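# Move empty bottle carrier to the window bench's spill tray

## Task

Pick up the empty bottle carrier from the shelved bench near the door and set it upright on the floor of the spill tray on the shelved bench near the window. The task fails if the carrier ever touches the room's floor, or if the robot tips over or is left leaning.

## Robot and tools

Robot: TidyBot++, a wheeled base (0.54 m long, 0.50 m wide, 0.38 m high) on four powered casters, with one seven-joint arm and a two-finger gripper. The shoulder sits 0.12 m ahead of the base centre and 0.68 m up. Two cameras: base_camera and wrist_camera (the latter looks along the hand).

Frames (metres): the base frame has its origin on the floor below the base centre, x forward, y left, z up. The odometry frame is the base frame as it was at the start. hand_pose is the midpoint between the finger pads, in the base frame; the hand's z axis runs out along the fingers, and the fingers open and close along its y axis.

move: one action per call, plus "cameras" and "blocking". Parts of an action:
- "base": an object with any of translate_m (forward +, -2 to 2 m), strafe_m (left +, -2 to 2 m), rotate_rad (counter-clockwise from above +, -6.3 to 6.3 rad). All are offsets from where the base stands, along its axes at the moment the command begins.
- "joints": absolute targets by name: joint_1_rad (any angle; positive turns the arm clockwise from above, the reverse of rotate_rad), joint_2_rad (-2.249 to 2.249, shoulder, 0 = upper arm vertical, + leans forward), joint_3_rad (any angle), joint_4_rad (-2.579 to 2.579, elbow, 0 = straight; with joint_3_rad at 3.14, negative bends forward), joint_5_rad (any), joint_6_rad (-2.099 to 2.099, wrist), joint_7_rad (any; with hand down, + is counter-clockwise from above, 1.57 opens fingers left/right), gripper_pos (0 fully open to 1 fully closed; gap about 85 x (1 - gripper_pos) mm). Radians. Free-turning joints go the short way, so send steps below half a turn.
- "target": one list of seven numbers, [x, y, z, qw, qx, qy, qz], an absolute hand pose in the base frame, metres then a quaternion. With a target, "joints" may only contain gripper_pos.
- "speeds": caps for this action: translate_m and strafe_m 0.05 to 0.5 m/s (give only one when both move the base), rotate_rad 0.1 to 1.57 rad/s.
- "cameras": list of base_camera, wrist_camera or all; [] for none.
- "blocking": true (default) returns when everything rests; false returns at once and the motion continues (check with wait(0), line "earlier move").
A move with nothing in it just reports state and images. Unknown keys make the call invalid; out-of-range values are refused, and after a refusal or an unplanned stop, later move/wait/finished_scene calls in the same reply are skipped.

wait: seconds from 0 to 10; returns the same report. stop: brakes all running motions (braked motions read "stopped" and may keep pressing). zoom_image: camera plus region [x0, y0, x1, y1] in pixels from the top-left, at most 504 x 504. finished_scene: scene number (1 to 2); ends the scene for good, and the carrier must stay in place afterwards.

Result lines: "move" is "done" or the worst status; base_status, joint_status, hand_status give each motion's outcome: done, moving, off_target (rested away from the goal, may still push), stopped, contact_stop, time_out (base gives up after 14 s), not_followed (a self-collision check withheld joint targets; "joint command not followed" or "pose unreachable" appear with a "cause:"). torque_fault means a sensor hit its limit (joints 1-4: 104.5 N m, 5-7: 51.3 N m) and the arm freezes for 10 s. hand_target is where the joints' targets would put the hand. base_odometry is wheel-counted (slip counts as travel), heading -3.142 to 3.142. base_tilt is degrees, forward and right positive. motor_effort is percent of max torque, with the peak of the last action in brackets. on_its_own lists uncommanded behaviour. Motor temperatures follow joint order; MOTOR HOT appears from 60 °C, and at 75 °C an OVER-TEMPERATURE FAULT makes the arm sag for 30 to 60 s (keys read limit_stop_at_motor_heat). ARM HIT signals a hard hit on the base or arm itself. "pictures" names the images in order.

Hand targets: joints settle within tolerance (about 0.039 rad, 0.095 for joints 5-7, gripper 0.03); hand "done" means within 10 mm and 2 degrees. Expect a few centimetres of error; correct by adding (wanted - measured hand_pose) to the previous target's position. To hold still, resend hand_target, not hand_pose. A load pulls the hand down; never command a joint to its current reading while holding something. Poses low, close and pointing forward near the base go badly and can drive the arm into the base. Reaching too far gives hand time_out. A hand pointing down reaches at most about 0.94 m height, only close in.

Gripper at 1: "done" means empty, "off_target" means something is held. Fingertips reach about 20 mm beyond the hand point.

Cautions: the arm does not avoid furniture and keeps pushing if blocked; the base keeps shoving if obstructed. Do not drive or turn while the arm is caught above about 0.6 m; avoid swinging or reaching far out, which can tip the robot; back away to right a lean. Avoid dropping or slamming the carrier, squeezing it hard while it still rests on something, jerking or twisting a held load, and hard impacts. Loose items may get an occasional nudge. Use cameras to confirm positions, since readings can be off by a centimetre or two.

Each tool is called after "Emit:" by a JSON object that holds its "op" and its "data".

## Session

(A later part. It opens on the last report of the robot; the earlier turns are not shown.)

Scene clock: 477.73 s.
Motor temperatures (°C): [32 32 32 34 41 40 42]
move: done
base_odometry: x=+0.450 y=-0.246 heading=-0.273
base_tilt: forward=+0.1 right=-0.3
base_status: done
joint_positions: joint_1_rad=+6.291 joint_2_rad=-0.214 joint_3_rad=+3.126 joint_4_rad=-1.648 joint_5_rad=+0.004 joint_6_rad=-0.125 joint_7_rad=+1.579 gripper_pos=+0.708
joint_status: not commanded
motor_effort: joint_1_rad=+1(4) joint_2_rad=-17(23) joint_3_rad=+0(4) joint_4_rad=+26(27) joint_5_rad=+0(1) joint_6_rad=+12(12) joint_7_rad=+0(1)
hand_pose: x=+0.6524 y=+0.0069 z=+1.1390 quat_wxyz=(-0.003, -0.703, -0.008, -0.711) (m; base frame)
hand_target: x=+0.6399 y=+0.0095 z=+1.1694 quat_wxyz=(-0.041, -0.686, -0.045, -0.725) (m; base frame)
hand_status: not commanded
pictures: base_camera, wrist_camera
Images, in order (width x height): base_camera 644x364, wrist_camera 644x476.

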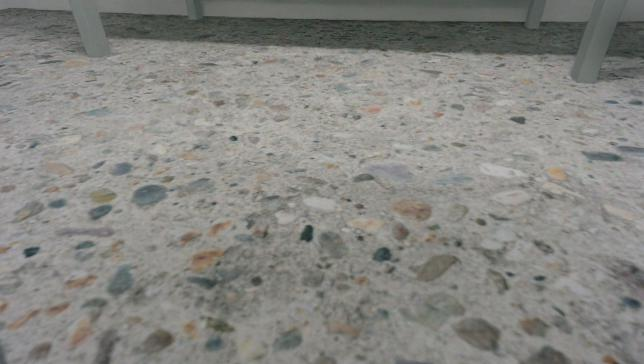

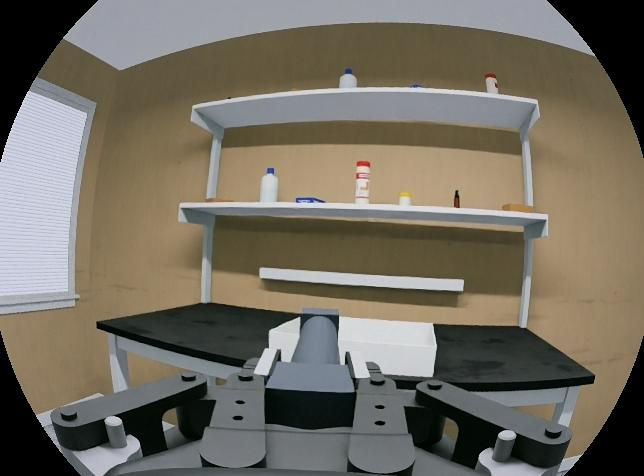

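Emit:
{"op": "move", "data": {"base": {"translate_m": 0.286, "strafe_m": 0.602, "rotate_rad": -0.3}, "speeds": {"translate_m": 0.35, "rotate_rad": 0.6}, "cameras": ["wrist_camera", "base_camera"]}}

Emit:
{"op": "zoom_image", "data": {"camera": "wrist_camera", "region": [302, 220, 602, 420]}}

Scene clock: 597.57 s.
Motor temperatures (°C): [32 32 32 34 41 40 42]
move: done
base_odometry: x=+0.888 y=+0.256 heading=-0.574
base_tilt: forward=+0.1 right=-0.3
base_status: done
joint_positions: joint_1_rad=+6.295 joint_2_rad=-0.216 joint_3_rad=+3.125 joint_4_rad=-1.648 joint_5_rad=+0.006 joint_6_rad=-0.125 joint_7_rad=+1.579 gripper_pos=+0.708
joint_status: not commanded
motor_effort: joint_1_rad=+1(3) joint_2_rad=-18(21) joint_3_rad=+1(4) joint_4_rad=+26(27) joint_5_rad=+0(1) joint_6_rad=+12(12) joint_7_rad=+0(1)
hand_pose: x=+0.6511 y=+0.0049 z=+1.1404 quat_wxyz=(-0.005, -0.702, -0.007, -0.712) (m; base frame)
hand_target: x=+0.6399 y=+0.0095 z=+1.1694 quat_wxyz=(-0.041, -0.686, -0.045, -0.725) (m; base frame)
hand_status: not commanded
pictures: base_camera, wrist_camera
Images, in order (width x height): base_camera 644x364, wrist_camera 644x476.

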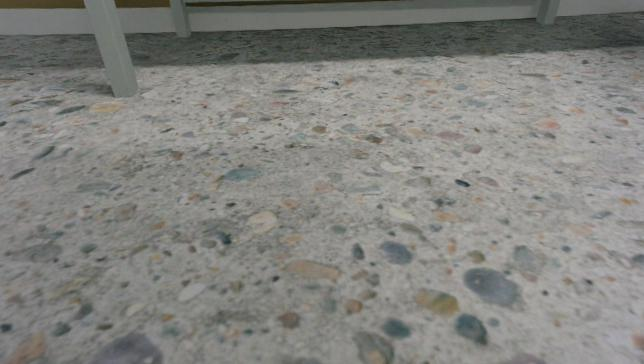

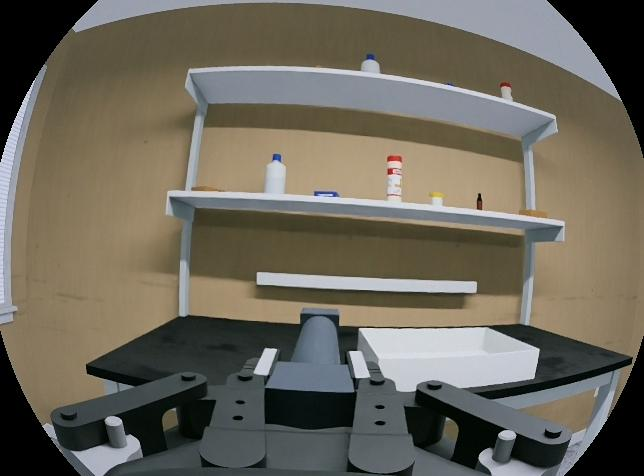

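Scaled by 1.680.

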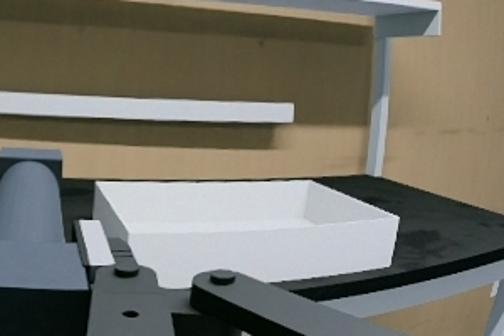

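Emit:
{"op": "move", "data": {"joints": {"joint_1_rad": 0.0, "joint_2_rad": -0.02, "joint_3_rad": 3.135, "joint_4_rad": -1.12, "joint_5_rad": 1.183, "joint_6_rad": -0.87, "joint_7_rad": 0.60}, "base": {"translate_m": 0.437, "strafe_m": -0.053, "rotate_rad": 0.094}, "speeds": {"translate_m": 0.3, "rotate_rad": 0.3}, "cameras": ["wrist_camera", "base_camera"]}}

Scene clock: 805.97 s.
Motor temperatures (°C): [32 32 32 35 41 40 42]
move: done
base_odometry: x=+1.226 y=-0.026 heading=-0.479
base_tilt: forward=+0.1 right=-0.4
base_status: done
joint_positions: joint_1_rad=+6.285 joint_2_rad=-0.008 joint_3_rad=+3.121 joint_4_rad=-1.155 joint_5_rad=+1.132 joint_6_rad=-0.839 joint_7_rad=+0.677 gripper_pos=+0.708
joint_status: all done
motor_effort: joint_1_rad=+1(4) joint_2_rad=-23(26) joint_3_rad=+0(4) joint_4_rad=+22(28) joint_5_rad=+8(9) joint_6_rad=+6(13) joint_7_rad=+0(2)
hand_pose: x=+0.6359 y=-0.1988 z=+1.2273 quat_wxyz=(-0.272, -0.675, +0.225, -0.647) (m; base frame)
hand_target: x=+0.6120 y=-0.2158 z=+1.2557 quat_wxyz=(-0.274, -0.643, +0.264, -0.665) (m; base frame)
hand_status: not commanded
pictures: base_camera, wrist_camera
Images, in order (width x height): base_camera 644x364, wrist_camera 644x476.

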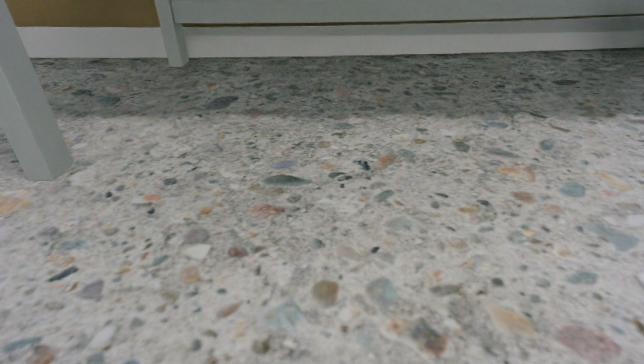

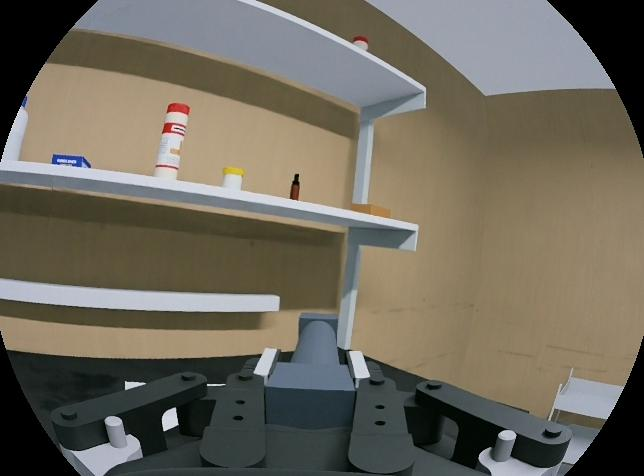

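Emit:
{"op": "move", "data": {"joints": {"joint_1_rad": 0.0, "joint_2_rad": 0.204, "joint_3_rad": 3.155, "joint_4_rad": -0.62, "joint_5_rad": 1.61, "joint_6_rad": -1.60, "joint_7_rad": 0.72}, "base": {"translate_m": 0.2}, "speeds": {"translate_m": 0.3}, "cameras": ["wrist_camera"]}}

Scene clock: 816.73 s.
Motor temperatures (°C): [32 32 32 35 41 40 42]
move: done
base_odometry: x=+1.404 y=-0.118 heading=-0.479
base_tilt: forward=+0.1 right=-0.3
base_status: done
joint_positions: joint_1_rad=+6.285 joint_2_rad=+0.200 joint_3_rad=+3.130 joint_4_rad=-0.649 joint_5_rad=+1.557 joint_6_rad=-1.570 joint_7_rad=+0.676 gripper_pos=+0.708
joint_status: all done
motor_effort: joint_1_rad=+1(3) joint_2_rad=-21(28) joint_3_rad=+2(2) joint_4_rad=+14(24) joint_5_rad=+9(12) joint_6_rad=+7(8) joint_7_rad=-1(2)
hand_pose: x=+0.4447 y=-0.3086 z=+1.2978 quat_wxyz=(-0.481, -0.496, +0.510, -0.513) (m; base frame)
hand_target: x=+0.4163 y=-0.3122 z=+1.3107 quat_wxyz=(-0.511, -0.475, +0.519, -0.494) (m; base frame)
hand_status: not commanded
pictures: wrist_camera
Images, in order (width x height): wrist_camera 644x476.

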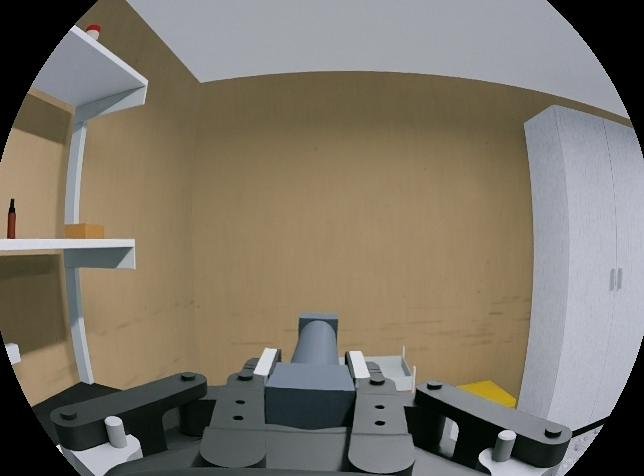

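Emit:
{"op": "move", "data": {"joints": {"joint_5_rad": 1.638, "joint_7_rad": 0.79}, "base": {"translate_m": 0.282}, "speeds": {"translate_m": 0.2}, "cameras": ["wrist_camera", "base_camera"]}}

Scene clock: 841.40 s.
Motor temperatures (°C): [32 32 32 34 41 40 42]
move: done
base_odometry: x=+1.654 y=-0.248 heading=-0.479
base_tilt: forward=+0.1 right=-0.3
base_status: done
joint_positions: joint_1_rad=+6.285 joint_2_rad=+0.208 joint_3_rad=+3.133 joint_4_rad=-0.644 joint_5_rad=+1.594 joint_6_rad=-1.578 joint_7_rad=+0.741 gripper_pos=+0.708
joint_status: all done
motor_effort: joint_1_rad=+1(2) joint_2_rad=-21(26) joint_3_rad=+1(2) joint_4_rad=+14(16) joint_5_rad=+9(11) joint_6_rad=+8(9) joint_7_rad=+0(1)
hand_pose: x=+0.4384 y=-0.3092 z=+1.3037 quat_wxyz=(-0.512, -0.499, +0.495, -0.494) (m; base frame)
hand_target: x=+0.4104 y=-0.3116 z=+1.3171 quat_wxyz=(-0.538, -0.482, +0.501, -0.476) (m; base frame)
hand_status: not commanded
pictures: base_camera, wrist_camera
Images, in order (width x height): base_camera 644x364, wrist_camera 644x476.

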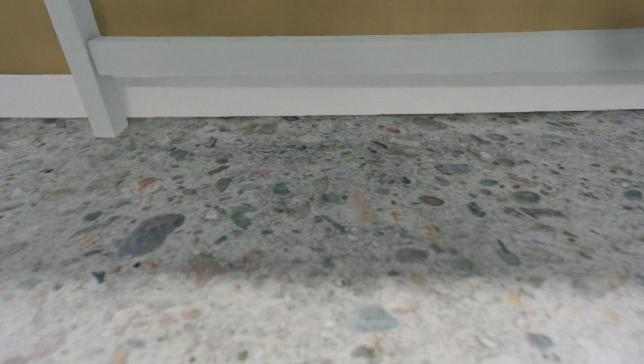

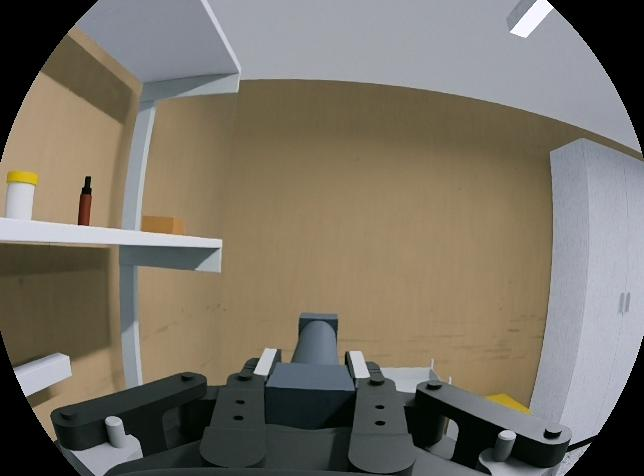

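Emit:
{"op": "move", "data": {"joints": {"joint_2_rad": 0.11, "joint_4_rad": -0.955, "joint_5_rad": 1.62, "joint_6_rad": -1.60, "joint_7_rad": 0.455}, "cameras": ["wrist_camera"]}}

Scene clock: 866.50 s.
Motor temperatures (°C): [32 32 32 34 41 40 42]
move: done
base_odometry: x=+1.654 y=-0.248 heading=-0.479
base_tilt: forward=+0.2 right=-0.3
base_status: not commanded
joint_positions: joint_1_rad=+6.285 joint_2_rad=+0.122 joint_3_rad=+3.133 joint_4_rad=-0.937 joint_5_rad=+1.603 joint_6_rad=-1.578 joint_7_rad=+0.535 gripper_pos=+0.708
joint_status: all done
motor_effort: joint_1_rad=+2(3) joint_2_rad=-19(23) joint_3_rad=+2(3) joint_4_rad=+15(16) joint_5_rad=+7(11) joint_6_rad=+3(8) joint_7_rad=-1(2)
hand_pose: x=+0.4398 y=-0.3086 z=+1.2602 quat_wxyz=(-0.516, -0.496, +0.492, -0.496) (m; base frame)
hand_target: x=+0.4210 y=-0.3130 z=+1.2615 quat_wxyz=(-0.510, -0.463, +0.520, -0.505) (m; base frame)
hand_status: not commanded
pictures: wrist_camera
Images, in order (width x height): wrist_camera 644x476.

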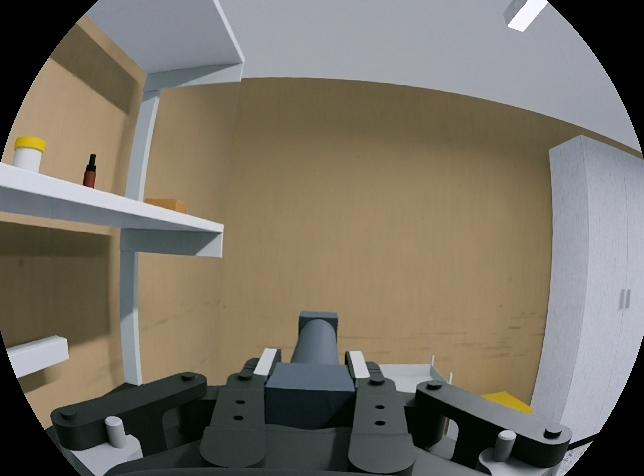

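Emit:
{"op": "move", "data": {}}

Scene clock: 898.57 s.
Motor temperatures (°C): [32 33 32 34 41 40 42]
base_odometry: x=+1.654 y=-0.248 heading=-0.479
base_tilt: forward=+0.2 right=-0.3
base_status: not commanded
joint_positions: joint_1_rad=+6.285 joint_2_rad=+0.122 joint_3_rad=+3.133 joint_4_rad=-0.937 joint_5_rad=+1.603 joint_6_rad=-1.578 joint_7_rad=+0.534 gripper_pos=+0.708
joint_status: all done
motor_effort: joint_1_rad=+2(3) joint_2_rad=-20(23) joint_3_rad=+1(3) joint_4_rad=+16(16) joint_5_rad=+8(11) joint_6_rad=+4(8) joint_7_rad=-1(2)
hand_pose: x=+0.4397 y=-0.3086 z=+1.2603 quat_wxyz=(-0.515, -0.496, +0.492, -0.496) (m; base frame)
hand_target: x=+0.4210 y=-0.3130 z=+1.2615 quat_wxyz=(-0.510, -0.463, +0.520, -0.505) (m; base frame)
hand_status: not commanded
pictures: base_camera, wrist_camera
Images, in order (width x height): base_camera 644x364, wrist_camera 644x476.

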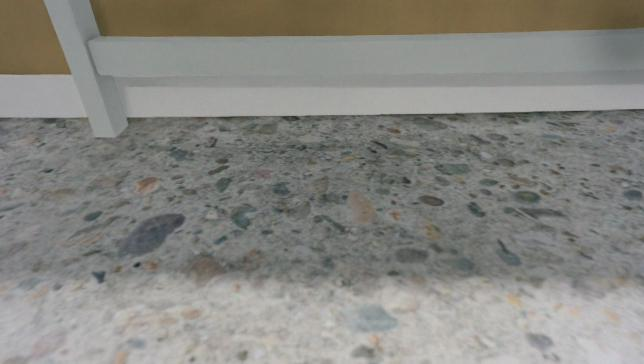

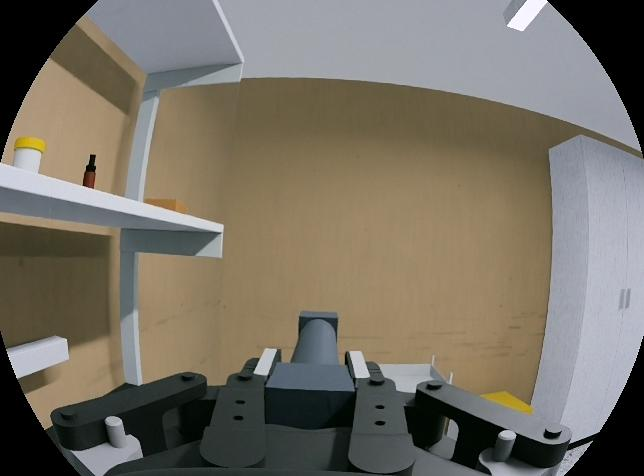

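Emit:
{"op": "move", "data": {"joints": {"joint_1_rad": 0.0, "joint_2_rad": 0.056, "joint_3_rad": 3.155, "joint_4_rad": -1.17, "joint_5_rad": 1.605, "joint_6_rad": -1.595, "joint_7_rad": 0.27}, "cameras": ["wrist_camera"]}}

Scene clock: 905.17 s.
Motor temperatures (°C): [32 33 32 34 41 40 42]
move: off_target
base_odometry: x=+1.654 y=-0.248 heading=-0.479
base_tilt: forward=+0.1 right=-0.4
base_status: not commanded
joint_positions: joint_1_rad=+6.277 joint_2_rad=+0.022 joint_3_rad=+3.133 joint_4_rad=-1.101 joint_5_rad=+1.652 joint_6_rad=-1.569 joint_7_rad=+0.351 gripper_pos=+0.708
joint_status: joint_4_rad off_target (ended at -1.101, target -1.170); the others done
motor_effort: joint_1_rad=+5(6) joint_2_rad=-8(20) joint_3_rad=+4(4) joint_4_rad=+7(16) joint_5_rad=-4(8) joint_6_rad=-5(5) joint_7_rad=-1(2)
hand_pose: x=+0.4058 y=-0.3054 z=+1.2611 quat_wxyz=(-0.497, -0.452, +0.509, -0.538) (m; base frame)
hand_target: x=+0.4238 y=-0.3137 z=+1.2155 quat_wxyz=(-0.499, -0.462, +0.523, -0.513) (m; base frame)
hand_status: not commanded
pictures: wrist_camera
Images, in order (width x height): wrist_camera 644x476.

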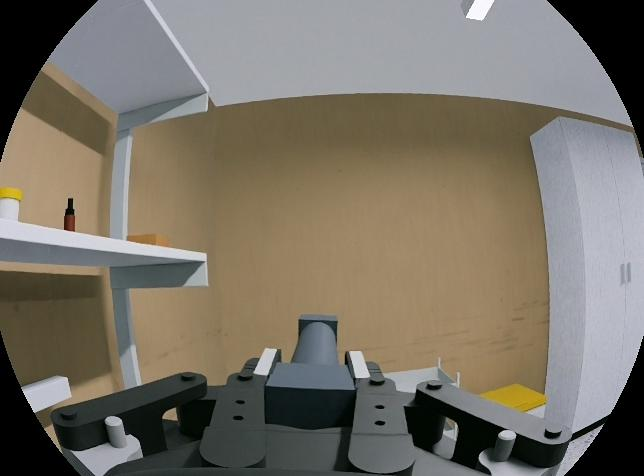

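Emit:
{"op": "zoom_image", "data": {"camera": "wrist_camera", "region": [200, 280, 600, 476]}}

Scaled by 1.260.

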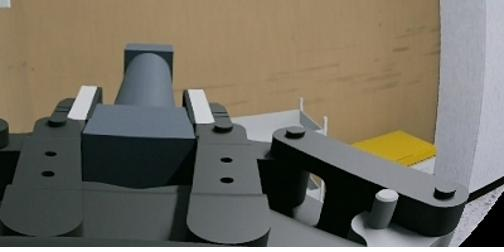

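Emit:
{"op": "move", "data": {"joints": {"joint_1_rad": 0.0, "joint_2_rad": 0.21, "joint_3_rad": 3.155, "joint_4_rad": -0.60, "joint_5_rad": 1.60, "joint_6_rad": -1.60, "joint_7_rad": 0.79}, "cameras": ["wrist_camera"]}}

Scene clock: 1021.93 s.
Motor temperatures (°C): [32 32 32 33 41 40 42]
move: done
base_odometry: x=+1.654 y=-0.248 heading=-0.479
base_tilt: forward=+0.2 right=-0.3
base_status: not commanded
joint_positions: joint_1_rad=+6.279 joint_2_rad=+0.198 joint_3_rad=+3.141 joint_4_rad=-0.628 joint_5_rad=+1.604 joint_6_rad=-1.588 joint_7_rad=+0.712 gripper_pos=+0.708
joint_status: all done
motor_effort: joint_1_rad=+1(5) joint_2_rad=-21(23) joint_3_rad=+2(4) joint_4_rad=+13(18) joint_5_rad=+9(12) joint_6_rad=+8(8) joint_7_rad=-1(3)
hand_pose: x=+0.4236 y=-0.3088 z=+1.3112 quat_wxyz=(-0.503, -0.481, +0.512, -0.504) (m; base frame)
hand_target: x=+0.4179 y=-0.3122 z=+1.3110 quat_wxyz=(-0.521, -0.493, +0.505, -0.480) (m; base frame)
hand_status: not commanded
pictures: wrist_camera
Images, in order (width x height): wrist_camera 644x476.

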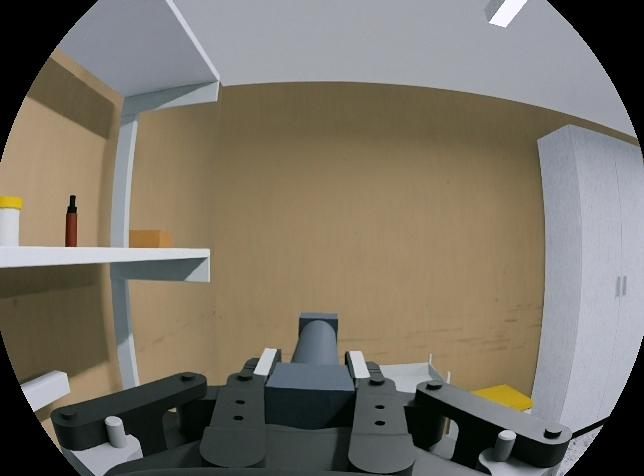

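Emit:
{"op": "zoom_image", "data": {"camera": "wrist_camera", "region": [0, 180, 240, 476]}}

Emit:
{"op": "zoom_image", "data": {"camera": "wrist_camera", "region": [350, 320, 560, 476]}}

Scaled by 1.703.

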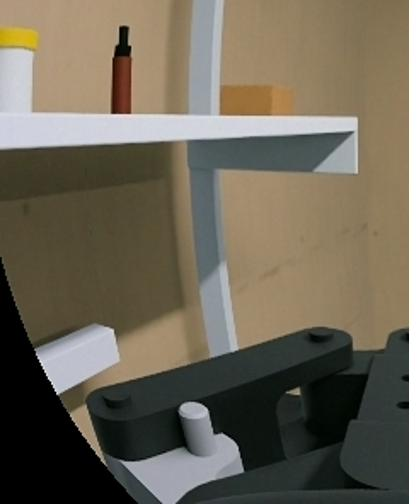

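Scaled by 2.400.

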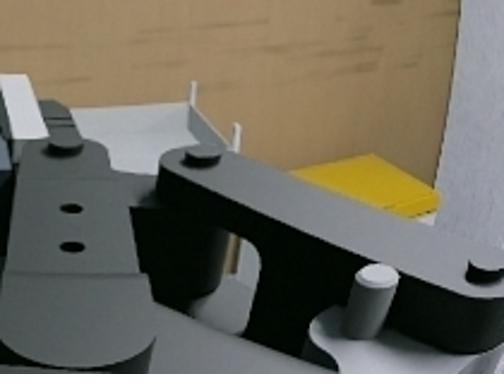

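Emit:
{"op": "move", "data": {"base": {"translate_m": -0.56, "strafe_m": 0.07}, "cameras": ["base_camera"]}}

Scene clock: 1067.97 s.
Motor temperatures (°C): [32 32 32 33 41 40 42]
move: done
base_odometry: x=+1.190 y=+0.072 heading=-0.480
base_tilt: forward=+0.1 right=-0.3
base_status: done
joint_positions: joint_1_rad=+6.280 joint_2_rad=+0.204 joint_3_rad=+3.141 joint_4_rad=-0.621 joint_5_rad=+1.604 joint_6_rad=-1.588 joint_7_rad=+0.715 gripper_pos=+0.708
joint_status: not commanded
motor_effort: joint_1_rad=+1(2) joint_2_rad=-21(27) joint_3_rad=+2(3) joint_4_rad=+14(15) joint_5_rad=+9(11) joint_6_rad=+8(9) joint_7_rad=+0(1)
hand_pose: x=+0.4259 y=-0.3090 z=+1.3107 quat_wxyz=(-0.503, -0.481, +0.512, -0.503) (m; base frame)
hand_target: x=+0.4179 y=-0.3122 z=+1.3110 quat_wxyz=(-0.521, -0.493, +0.505, -0.480) (m; base frame)
hand_status: not commanded
pictures: base_camera
Images, in order (width x height): base_camera 644x364.

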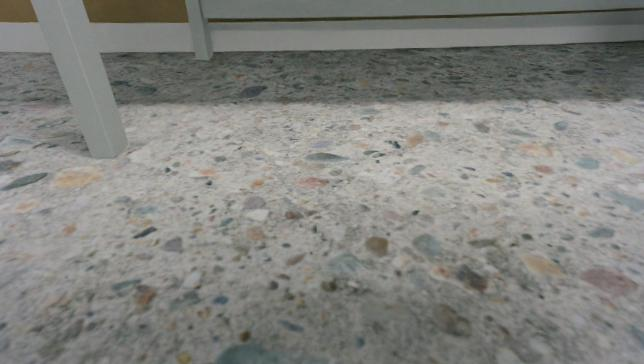

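Emit:
{"op": "move", "data": {"base": {"rotate_rad": 0.785}, "joints": {"joint_1_rad": 0.0, "joint_2_rad": 0.02, "joint_3_rad": 3.15, "joint_4_rad": -1.39, "joint_5_rad": 1.585, "joint_6_rad": -1.59, "joint_7_rad": 0.09}}}

Scene clock: 1075.17 s.
Motor temperatures (°C): [32 32 32 33 41 40 42]
move: done
base_odometry: x=+1.190 y=+0.072 heading=+0.305
base_tilt: forward=+0.1 right=-0.4
base_status: done
joint_positions: joint_1_rad=+6.276 joint_2_rad=+0.035 joint_3_rad=+3.141 joint_4_rad=-1.379 joint_5_rad=+1.600 joint_6_rad=-1.588 joint_7_rad=+0.168 gripper_pos=+0.708
joint_status: all done
motor_effort: joint_1_rad=+0(5) joint_2_rad=-20(26) joint_3_rad=+1(4) joint_4_rad=+19(20) joint_5_rad=+12(14) joint_6_rad=+2(9) joint_7_rad=+0(2)
hand_pose: x=+0.4398 y=-0.3077 z=+1.1591 quat_wxyz=(-0.513, -0.493, +0.494, -0.500) (m; base frame)
hand_target: x=+0.4287 y=-0.3127 z=+1.1559 quat_wxyz=(-0.492, -0.472, +0.522, -0.513) (m; base frame)
hand_status: not commanded
pictures: base_camera, wrist_camera
Images, in order (width x height): base_camera 644x364, wrist_camera 644x476.

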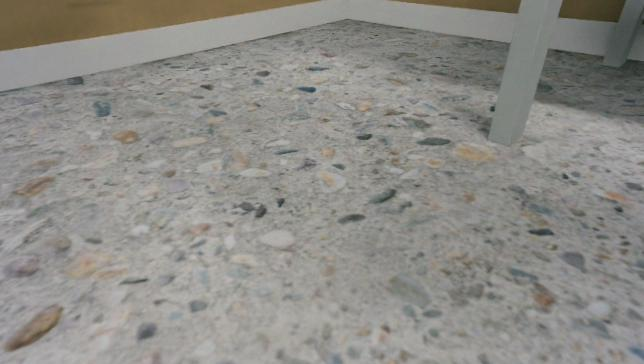

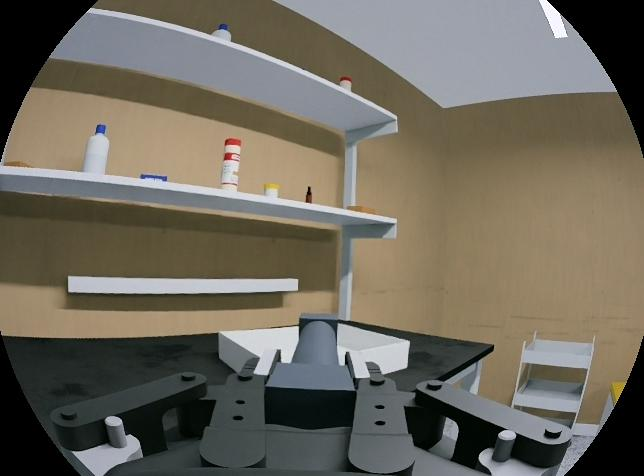

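Emit:
{"op": "zoom_image", "data": {"camera": "wrist_camera", "region": [200, 290, 500, 476]}}

Scaled by 1.680.

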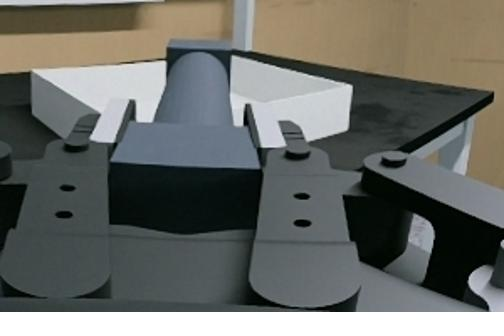

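Emit:
{"op": "zoom_image", "data": {"camera": "wrist_camera", "region": [205, 305, 305, 385]}}

Emit:
{"op": "zoom_image", "data": {"camera": "wrist_camera", "region": [320, 305, 420, 385]}}

Scaled by 5.040.

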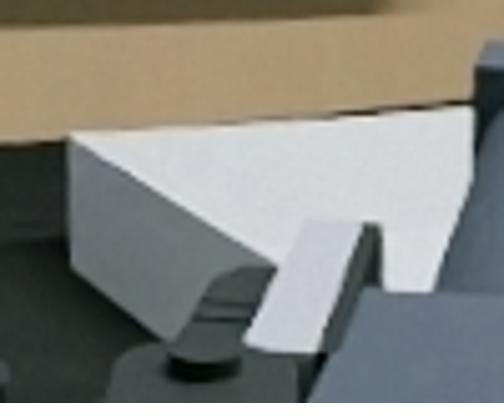

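Scaled by 5.040.

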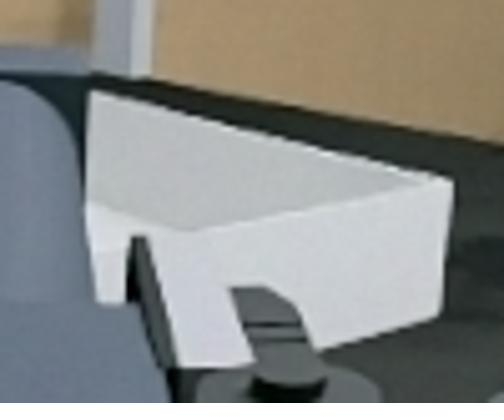

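Emit:
{"op": "move", "data": {"base": {"translate_m": -0.655, "strafe_m": -0.654, "rotate_rad": 0.785}, "cameras": ["wrist_camera", "base_camera"]}}

Scene clock: 1178.10 s.
Motor temperatures (°C): [32 32 32 33 41 40 42]
move: done
base_odometry: x=+0.761 y=-0.748 heading=+1.091
base_tilt: forward=+0.1 right=-0.4
base_status: done
joint_positions: joint_1_rad=+6.276 joint_2_rad=+0.018 joint_3_rad=+3.141 joint_4_rad=-1.381 joint_5_rad=+1.600 joint_6_rad=-1.588 joint_7_rad=+0.165 gripper_pos=+0.708
joint_status: not commanded
motor_effort: joint_1_rad=+0(4) joint_2_rad=-18(23) joint_3_rad=-1(3) joint_4_rad=+18(19) joint_5_rad=+12(13) joint_6_rad=+2(3) joint_7_rad=-1(1)
hand_pose: x=+0.4319 y=-0.3078 z=+1.1637 quat_wxyz=(-0.508, -0.488, +0.499, -0.504) (m; base frame)
hand_target: x=+0.4287 y=-0.3127 z=+1.1559 quat_wxyz=(-0.492, -0.472, +0.522, -0.513) (m; base frame)
hand_status: not commanded
pictures: base_camera, wrist_camera
Images, in order (width x height): base_camera 644x364, wrist_camera 644x476.

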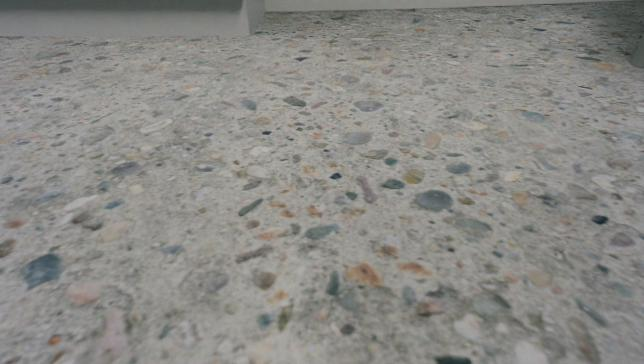

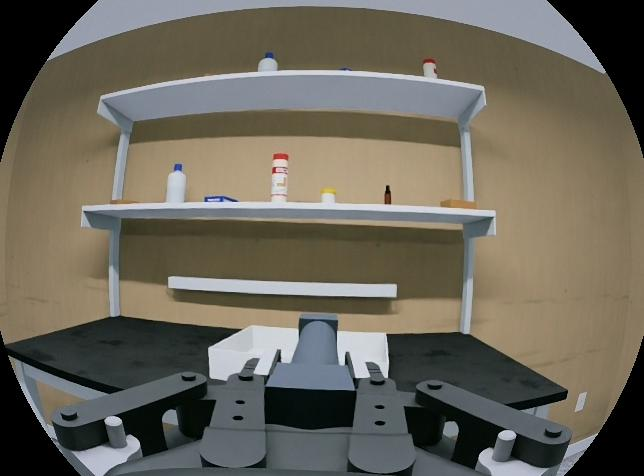

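Emit:
{"op": "zoom_image", "data": {"camera": "wrist_camera", "region": [200, 310, 300, 390]}}

Emit:
{"op": "zoom_image", "data": {"camera": "wrist_camera", "region": [310, 310, 410, 390]}}

Emit:
{"op": "zoom_image", "data": {"camera": "wrist_camera", "region": [0, 300, 200, 440]}}

Emit:
{"op": "zoom_image", "data": {"camera": "wrist_camera", "region": [400, 310, 600, 450]}}

Scaled by 5.040.

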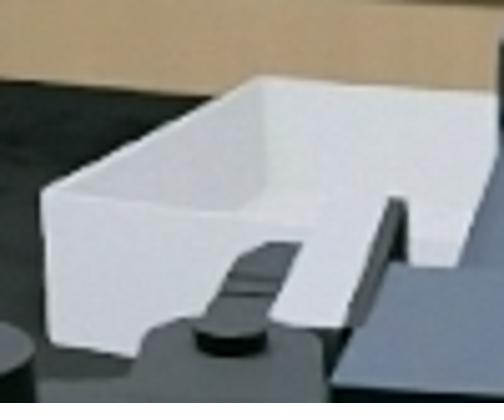

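Scaled by 5.040.

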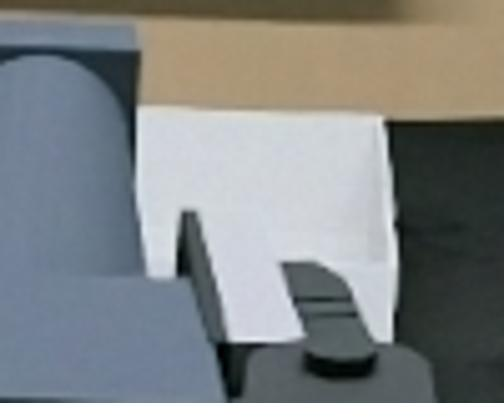

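Scaled by 2.520.

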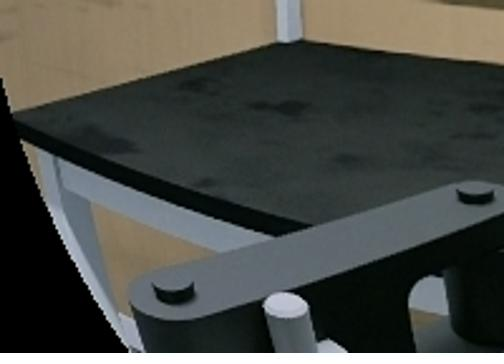

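Scaled by 2.520.

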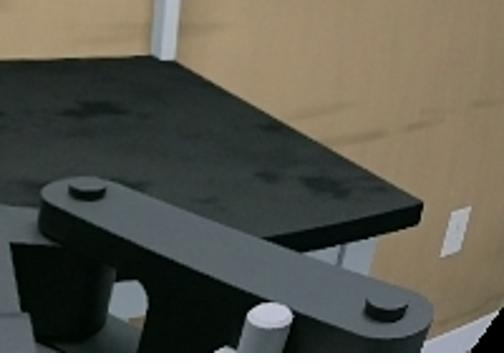

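Emit:
{"op": "move", "data": {"base": {"rotate_rad": -1.709}, "cameras": []}}

Scene clock: 1347.90 s.
Motor temperatures (°C): [32 32 32 33 41 40 43]
move: done
base_odometry: x=+0.761 y=-0.748 heading=-0.618
base_tilt: forward=+0.1 right=-0.3
base_status: done
joint_positions: joint_1_rad=+6.283 joint_2_rad=+0.028 joint_3_rad=+3.143 joint_4_rad=-1.381 joint_5_rad=+1.600 joint_6_rad=-1.588 joint_7_rad=+0.165 gripper_pos=+0.708
joint_status: not commanded
motor_effort: joint_1_rad=+1(4) joint_2_rad=-20(23) joint_3_rad=+0(3) joint_4_rad=+19(19) joint_5_rad=+12(14) joint_6_rad=+2(2) joint_7_rad=+0(1)
hand_pose: x=+0.4336 y=-0.3107 z=+1.1607 quat_wxyz=(-0.513, -0.488, +0.499, -0.500) (m; base frame)
hand_target: x=+0.4287 y=-0.3127 z=+1.1559 quat_wxyz=(-0.492, -0.472, +0.522, -0.513) (m; base frame)
hand_status: not commanded
pictures: none
No camera images: "cameras" was empty.

Emit:
{"op": "move", "data": {"base": {"translate_m": 0.189, "strafe_m": 1.393}}}

Scene clock: 1363.17 s.
Motor temperatures (°C): [32 32 32 33 41 40 43]
move: done
base_odometry: x=+1.722 y=+0.278 heading=-0.619
base_tilt: forward=+0.1 right=-0.3
base_status: done
joint_positions: joint_1_rad=+6.310 joint_2_rad=+0.004 joint_3_rad=+3.167 joint_4_rad=-1.401 joint_5_rad=+1.600 joint_6_rad=-1.620 joint_7_rad=+0.165 gripper_pos=+0.708
joint_status: not commanded
motor_effort: joint_1_rad=-6(8) joint_2_rad=-14(20) joint_3_rad=-7(8) joint_4_rad=+20(22) joint_5_rad=+8(13) joint_6_rad=+10(11) joint_7_rad=-7(8)
hand_pose: x=+0.3980 y=-0.3248 z=+1.1604 quat_wxyz=(-0.531, -0.467, +0.521, -0.478) (m; base frame)
hand_target: x=+0.4287 y=-0.3127 z=+1.1559 quat_wxyz=(-0.492, -0.472, +0.522, -0.513) (m; base frame)
hand_status: not commanded
pictures: base_camera, wrist_camera
Images, in order (width x height): base_camera 644x364, wrist_camera 644x476.

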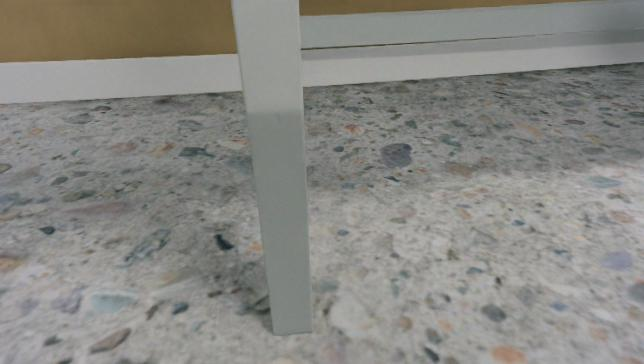

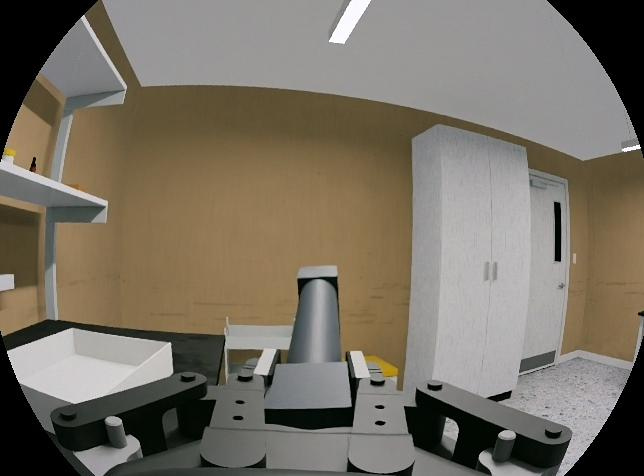

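Emit:
{"op": "move", "data": {"base": {"translate_m": -0.15}, "speeds": {"translate_m": 0.15}}}

Scene clock: 1375.60 s.
Motor temperatures (°C): [32 32 32 33 41 40 43]
move: done
base_odometry: x=+1.600 y=+0.365 heading=-0.619
base_tilt: forward=+0.1 right=-0.3
base_status: done
joint_positions: joint_1_rad=+6.287 joint_2_rad=+0.017 joint_3_rad=+3.159 joint_4_rad=-1.401 joint_5_rad=+1.587 joint_6_rad=-1.600 joint_7_rad=+0.141 gripper_pos=+0.708
joint_status: not commanded
motor_effort: joint_1_rad=+0(6) joint_2_rad=-19(20) joint_3_rad=+0(7) joint_4_rad=+18(21) joint_5_rad=+12(14) joint_6_rad=+2(10) joint_7_rad=+0(7)
hand_pose: x=+0.4209 y=-0.3164 z=+1.1537 quat_wxyz=(-0.513, -0.481, +0.513, -0.493) (m; base frame)
hand_target: x=+0.4287 y=-0.3127 z=+1.1559 quat_wxyz=(-0.492, -0.472, +0.522, -0.513) (m; base frame)
hand_status: not commanded
pictures: base_camera, wrist_camera
Images, in order (width x height): base_camera 644x364, wrist_camera 644x476.

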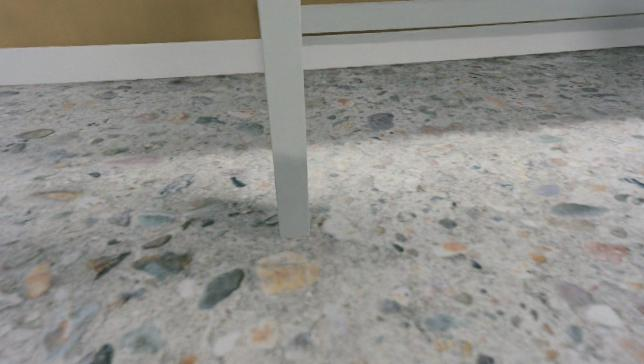

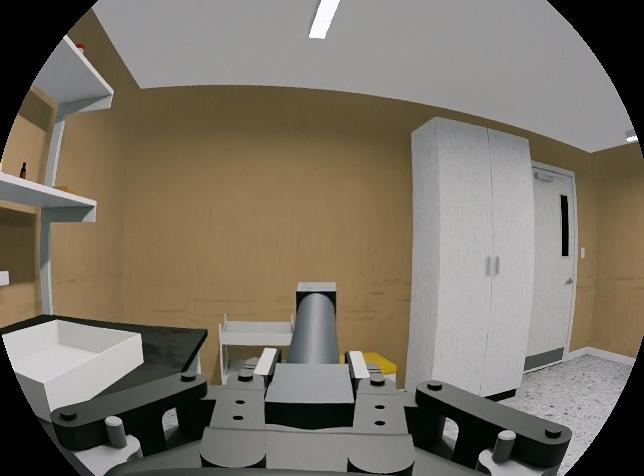

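Emit:
{"op": "zoom_image", "data": {"camera": "wrist_camera", "region": [220, 260, 420, 440]}}

Scaled by 2.520.

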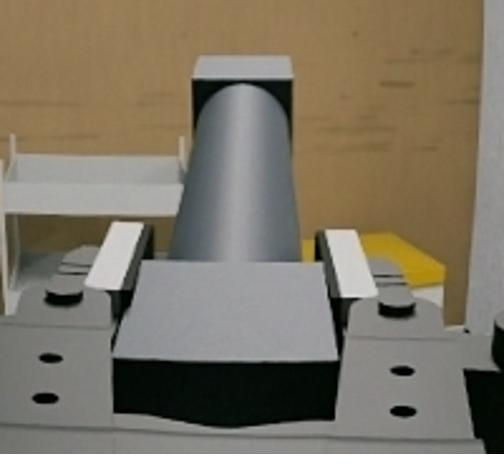

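Emit:
{"op": "zoom_image", "data": {"camera": "wrist_camera", "region": [0, 300, 220, 430]}}

Scaled by 2.291.

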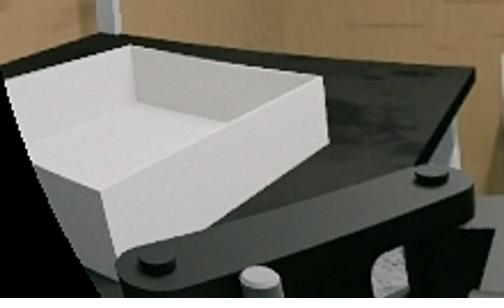

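Emit:
{"op": "move", "data": {"base": {"translate_m": -0.25}, "joints": {"joint_1_rad": 0.0, "joint_2_rad": 0.02, "joint_3_rad": 3.125, "joint_4_rad": -1.38, "joint_5_rad": 1.42, "joint_6_rad": -1.58, "joint_7_rad": 0.12}, "cameras": []}}

Emit:
{"op": "move", "data": {"base": {"rotate_rad": 0.475}}}

Scene clock: 1509.63 s.
Motor temperatures (°C): [32 32 32 33 41 40 42]
move: done
base_odometry: x=+1.396 y=+0.510 heading=-0.619
base_tilt: forward=+0.1 right=-0.3
base_status: done
joint_positions: joint_1_rad=+6.284 joint_2_rad=+0.015 joint_3_rad=+3.140 joint_4_rad=-1.398 joint_5_rad=+1.419 joint_6_rad=-1.600 joint_7_rad=+0.141 gripper_pos=+0.708
joint_status: all done
motor_effort: joint_1_rad=+1(3) joint_2_rad=-18(23) joint_3_rad=+0(2) joint_4_rad=+19(20) joint_5_rad=+12(16) joint_6_rad=+2(3) joint_7_rad=-1(1)
hand_pose: x=+0.4346 y=-0.3063 z=+1.1035 quat_wxyz=(-0.458, -0.532, +0.542, -0.462) (m; base frame)
hand_target: x=+0.4472 y=-0.3014 z=+1.1089 quat_wxyz=(-0.441, -0.531, +0.541, -0.480) (m; base frame)
hand_status: not commanded
pictures: none
No camera images: "cameras" was empty.

Scene clock: 1511.03 s.
Motor temperatures (°C): [32 32 32 33 41 40 42]
move: done
base_odometry: x=+1.396 y=+0.510 heading=-0.144
base_tilt: forward=+0.1 right=-0.4
base_status: done
joint_positions: joint_1_rad=+6.279 joint_2_rad=+0.017 joint_3_rad=+3.131 joint_4_rad=-1.398 joint_5_rad=+1.419 joint_6_rad=-1.600 joint_7_rad=+0.141 gripper_pos=+0.708
joint_status: not commanded
motor_effort: joint_1_rad=+2(3) joint_2_rad=-18(21) joint_3_rad=+0(3) joint_4_rad=+18(19) joint_5_rad=+11(14) joint_6_rad=+2(2) joint_7_rad=+0(1)
hand_pose: x=+0.4395 y=-0.3019 z=+1.1030 quat_wxyz=(-0.455, -0.536, +0.538, -0.465) (m; base frame)
hand_target: x=+0.4472 y=-0.3014 z=+1.1089 quat_wxyz=(-0.441, -0.531, +0.541, -0.480) (m; base frame)
hand_status: not commanded
pictures: base_camera, wrist_camera
Images, in order (width x height): base_camera 644x364, wrist_camera 644x476.

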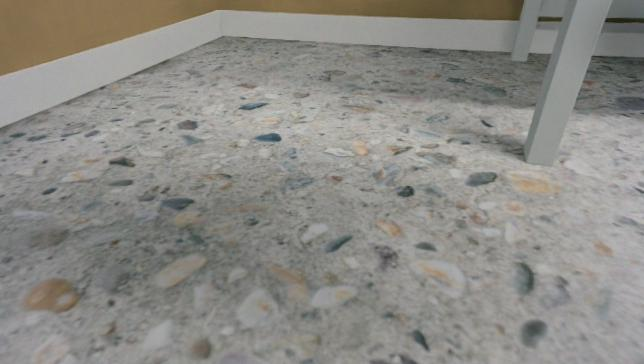

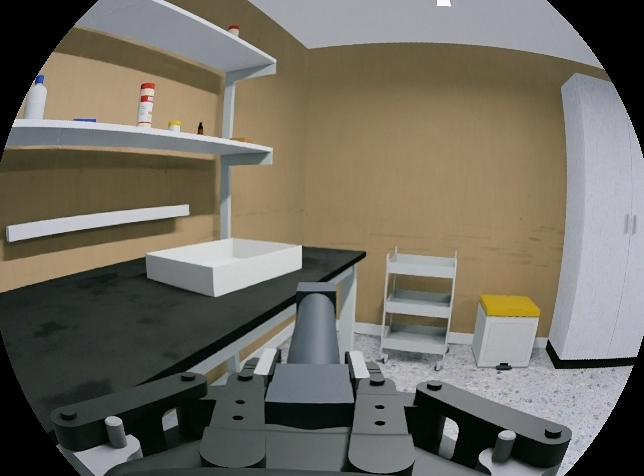

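Emit:
{"op": "zoom_image", "data": {"camera": "wrist_camera", "region": [140, 225, 310, 310]}}

Emit:
{"op": "zoom_image", "data": {"camera": "wrist_camera", "region": [0, 230, 400, 476]}}

Scaled by 2.965.

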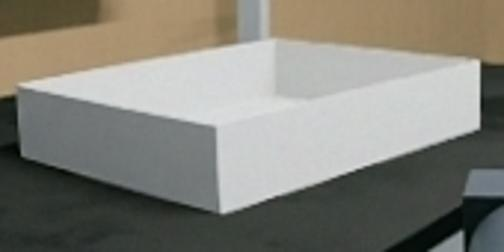

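Scaled by 1.260.

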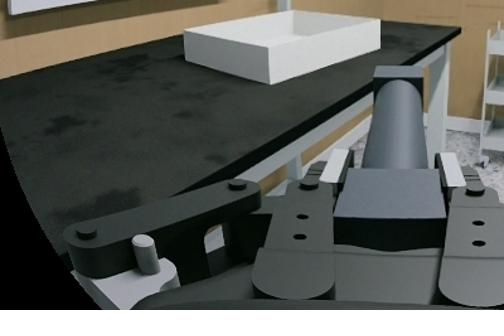

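Emit:
{"op": "move", "data": {"base": {"rotate_rad": -0.386}, "joints": {"joint_1_rad": 0.0, "joint_2_rad": 0.215, "joint_3_rad": 3.135, "joint_4_rad": -0.80, "joint_5_rad": 1.44, "joint_6_rad": -1.65, "joint_7_rad": 0.57}}}

Scene clock: 1735.83 s.
Motor temperatures (°C): [32 32 32 33 41 40 42]
move: done
base_odometry: x=+1.396 y=+0.510 heading=-0.530
base_tilt: forward=+0.2 right=-0.3
base_status: done
joint_positions: joint_1_rad=+6.287 joint_2_rad=+0.204 joint_3_rad=+3.131 joint_4_rad=-0.833 joint_5_rad=+1.419 joint_6_rad=-1.620 joint_7_rad=+0.489 gripper_pos=+0.708
joint_status: all done
motor_effort: joint_1_rad=+1(3) joint_2_rad=-24(25) joint_3_rad=+1(3) joint_4_rad=+17(20) joint_5_rad=+10(14) joint_6_rad=+6(6) joint_7_rad=-1(2)
hand_pose: x=+0.4875 y=-0.3051 z=+1.2047 quat_wxyz=(-0.439, -0.537, +0.539, -0.478) (m; base frame)
hand_target: x=+0.4783 y=-0.3051 z=+1.2107 quat_wxyz=(-0.463, -0.544, +0.530, -0.457) (m; base frame)
hand_status: not commanded
pictures: base_camera, wrist_camera
Images, in order (width x height): base_camera 644x364, wrist_camera 644x476.

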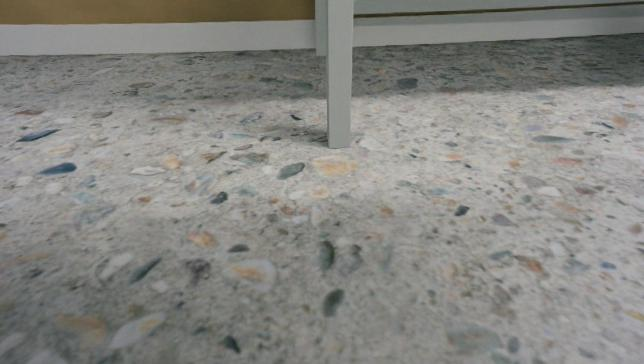

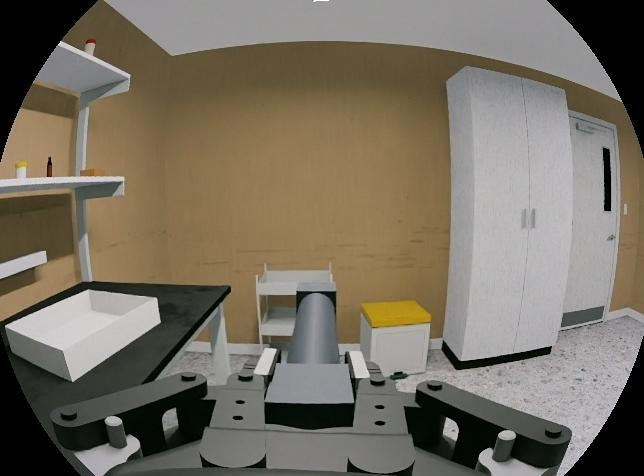

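Emit:
{"op": "move", "data": {"base": {"translate_m": 0.52, "strafe_m": -0.14}, "speeds": {"translate_m": 0.25}}}

Scene clock: 1817.97 s.
Motor temperatures (°C): [31 32 32 33 41 40 42]
move: done
base_odometry: x=+1.774 y=+0.127 heading=-0.529
base_tilt: forward=+0.2 right=-0.3
base_status: done
joint_positions: joint_1_rad=+6.287 joint_2_rad=+0.220 joint_3_rad=+3.131 joint_4_rad=-0.828 joint_5_rad=+1.419 joint_6_rad=-1.627 joint_7_rad=+0.494 gripper_pos=+0.708
joint_status: not commanded
motor_effort: joint_1_rad=+2(2) joint_2_rad=-24(30) joint_3_rad=+2(2) joint_4_rad=+16(18) joint_5_rad=+10(12) joint_6_rad=+6(7) joint_7_rad=+0(1)
hand_pose: x=+0.4937 y=-0.3050 z=+1.1987 quat_wxyz=(-0.444, -0.541, +0.537, -0.471) (m; base frame)
hand_target: x=+0.4783 y=-0.3051 z=+1.2107 quat_wxyz=(-0.463, -0.544, +0.530, -0.457) (m; base frame)
hand_status: not commanded
pictures: base_camera, wrist_camera
Images, in order (width x height): base_camera 644x364, wrist_camera 644x476.

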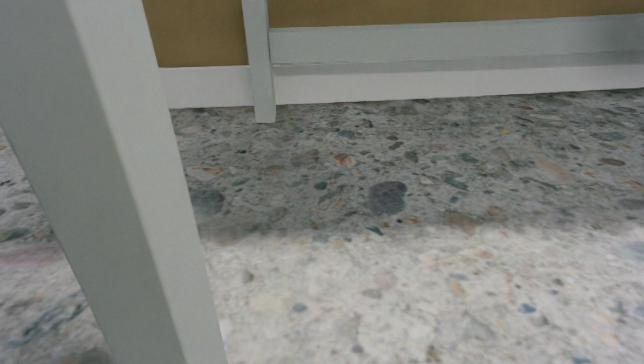

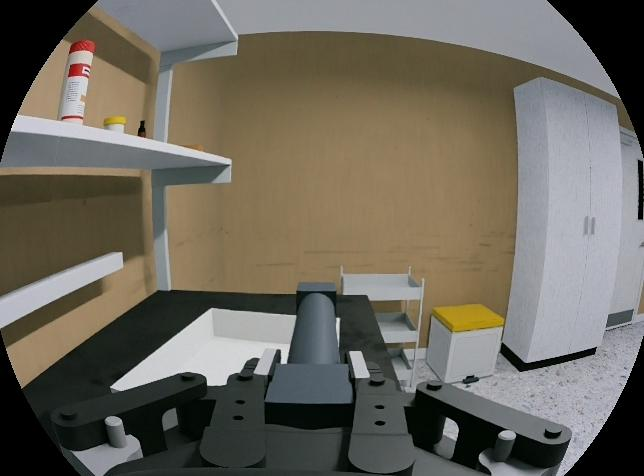

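Emit:
{"op": "zoom_image", "data": {"camera": "wrist_camera", "region": [90, 280, 430, 420]}}

Scaled by 1.482.

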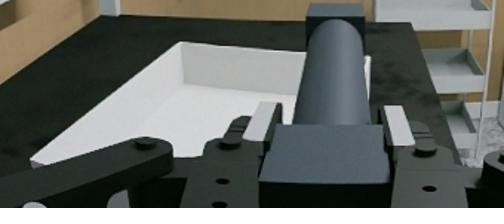

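Emit:
{"op": "move", "data": {"joints": {"joint_1_rad": 0.0, "joint_2_rad": 0.195, "joint_3_rad": 3.135, "joint_4_rad": -0.885, "joint_5_rad": 1.45, "joint_6_rad": -1.66, "joint_7_rad": 0.39}, "cameras": ["wrist_camera"]}}

Scene clock: 1865.37 s.
Motor temperatures (°C): [31 32 32 33 41 40 43]
move: done
base_odometry: x=+1.774 y=+0.127 heading=-0.529
base_tilt: forward=+0.1 right=-0.3
base_status: not commanded
joint_positions: joint_1_rad=+6.287 joint_2_rad=+0.209 joint_3_rad=+3.131 joint_4_rad=-0.877 joint_5_rad=+1.420 joint_6_rad=-1.629 joint_7_rad=+0.438 gripper_pos=+0.708
joint_status: all done
motor_effort: joint_1_rad=+1(2) joint_2_rad=-24(26) joint_3_rad=+2(2) joint_4_rad=+16(17) joint_5_rad=+9(11) joint_6_rad=+4(6) joint_7_rad=+0(2)
hand_pose: x=+0.4919 y=-0.3050 z=+1.1893 quat_wxyz=(-0.442, -0.534, +0.544, -0.473) (m; base frame)
hand_target: x=+0.4730 y=-0.3051 z=+1.1961 quat_wxyz=(-0.443, -0.506, +0.564, -0.479) (m; base frame)
hand_status: not commanded
pictures: wrist_camera
Images, in order (width x height): wrist_camera 644x476.

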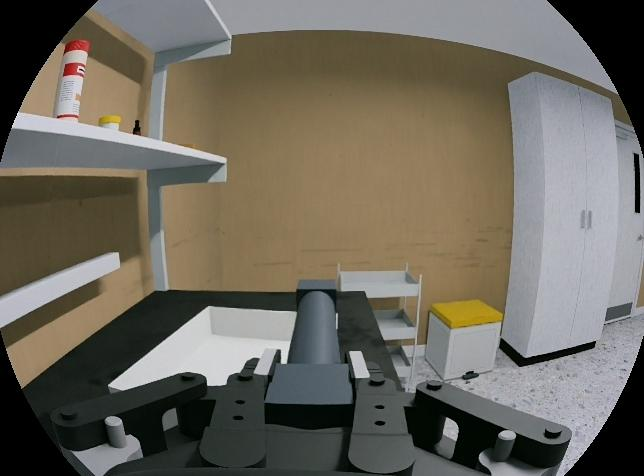

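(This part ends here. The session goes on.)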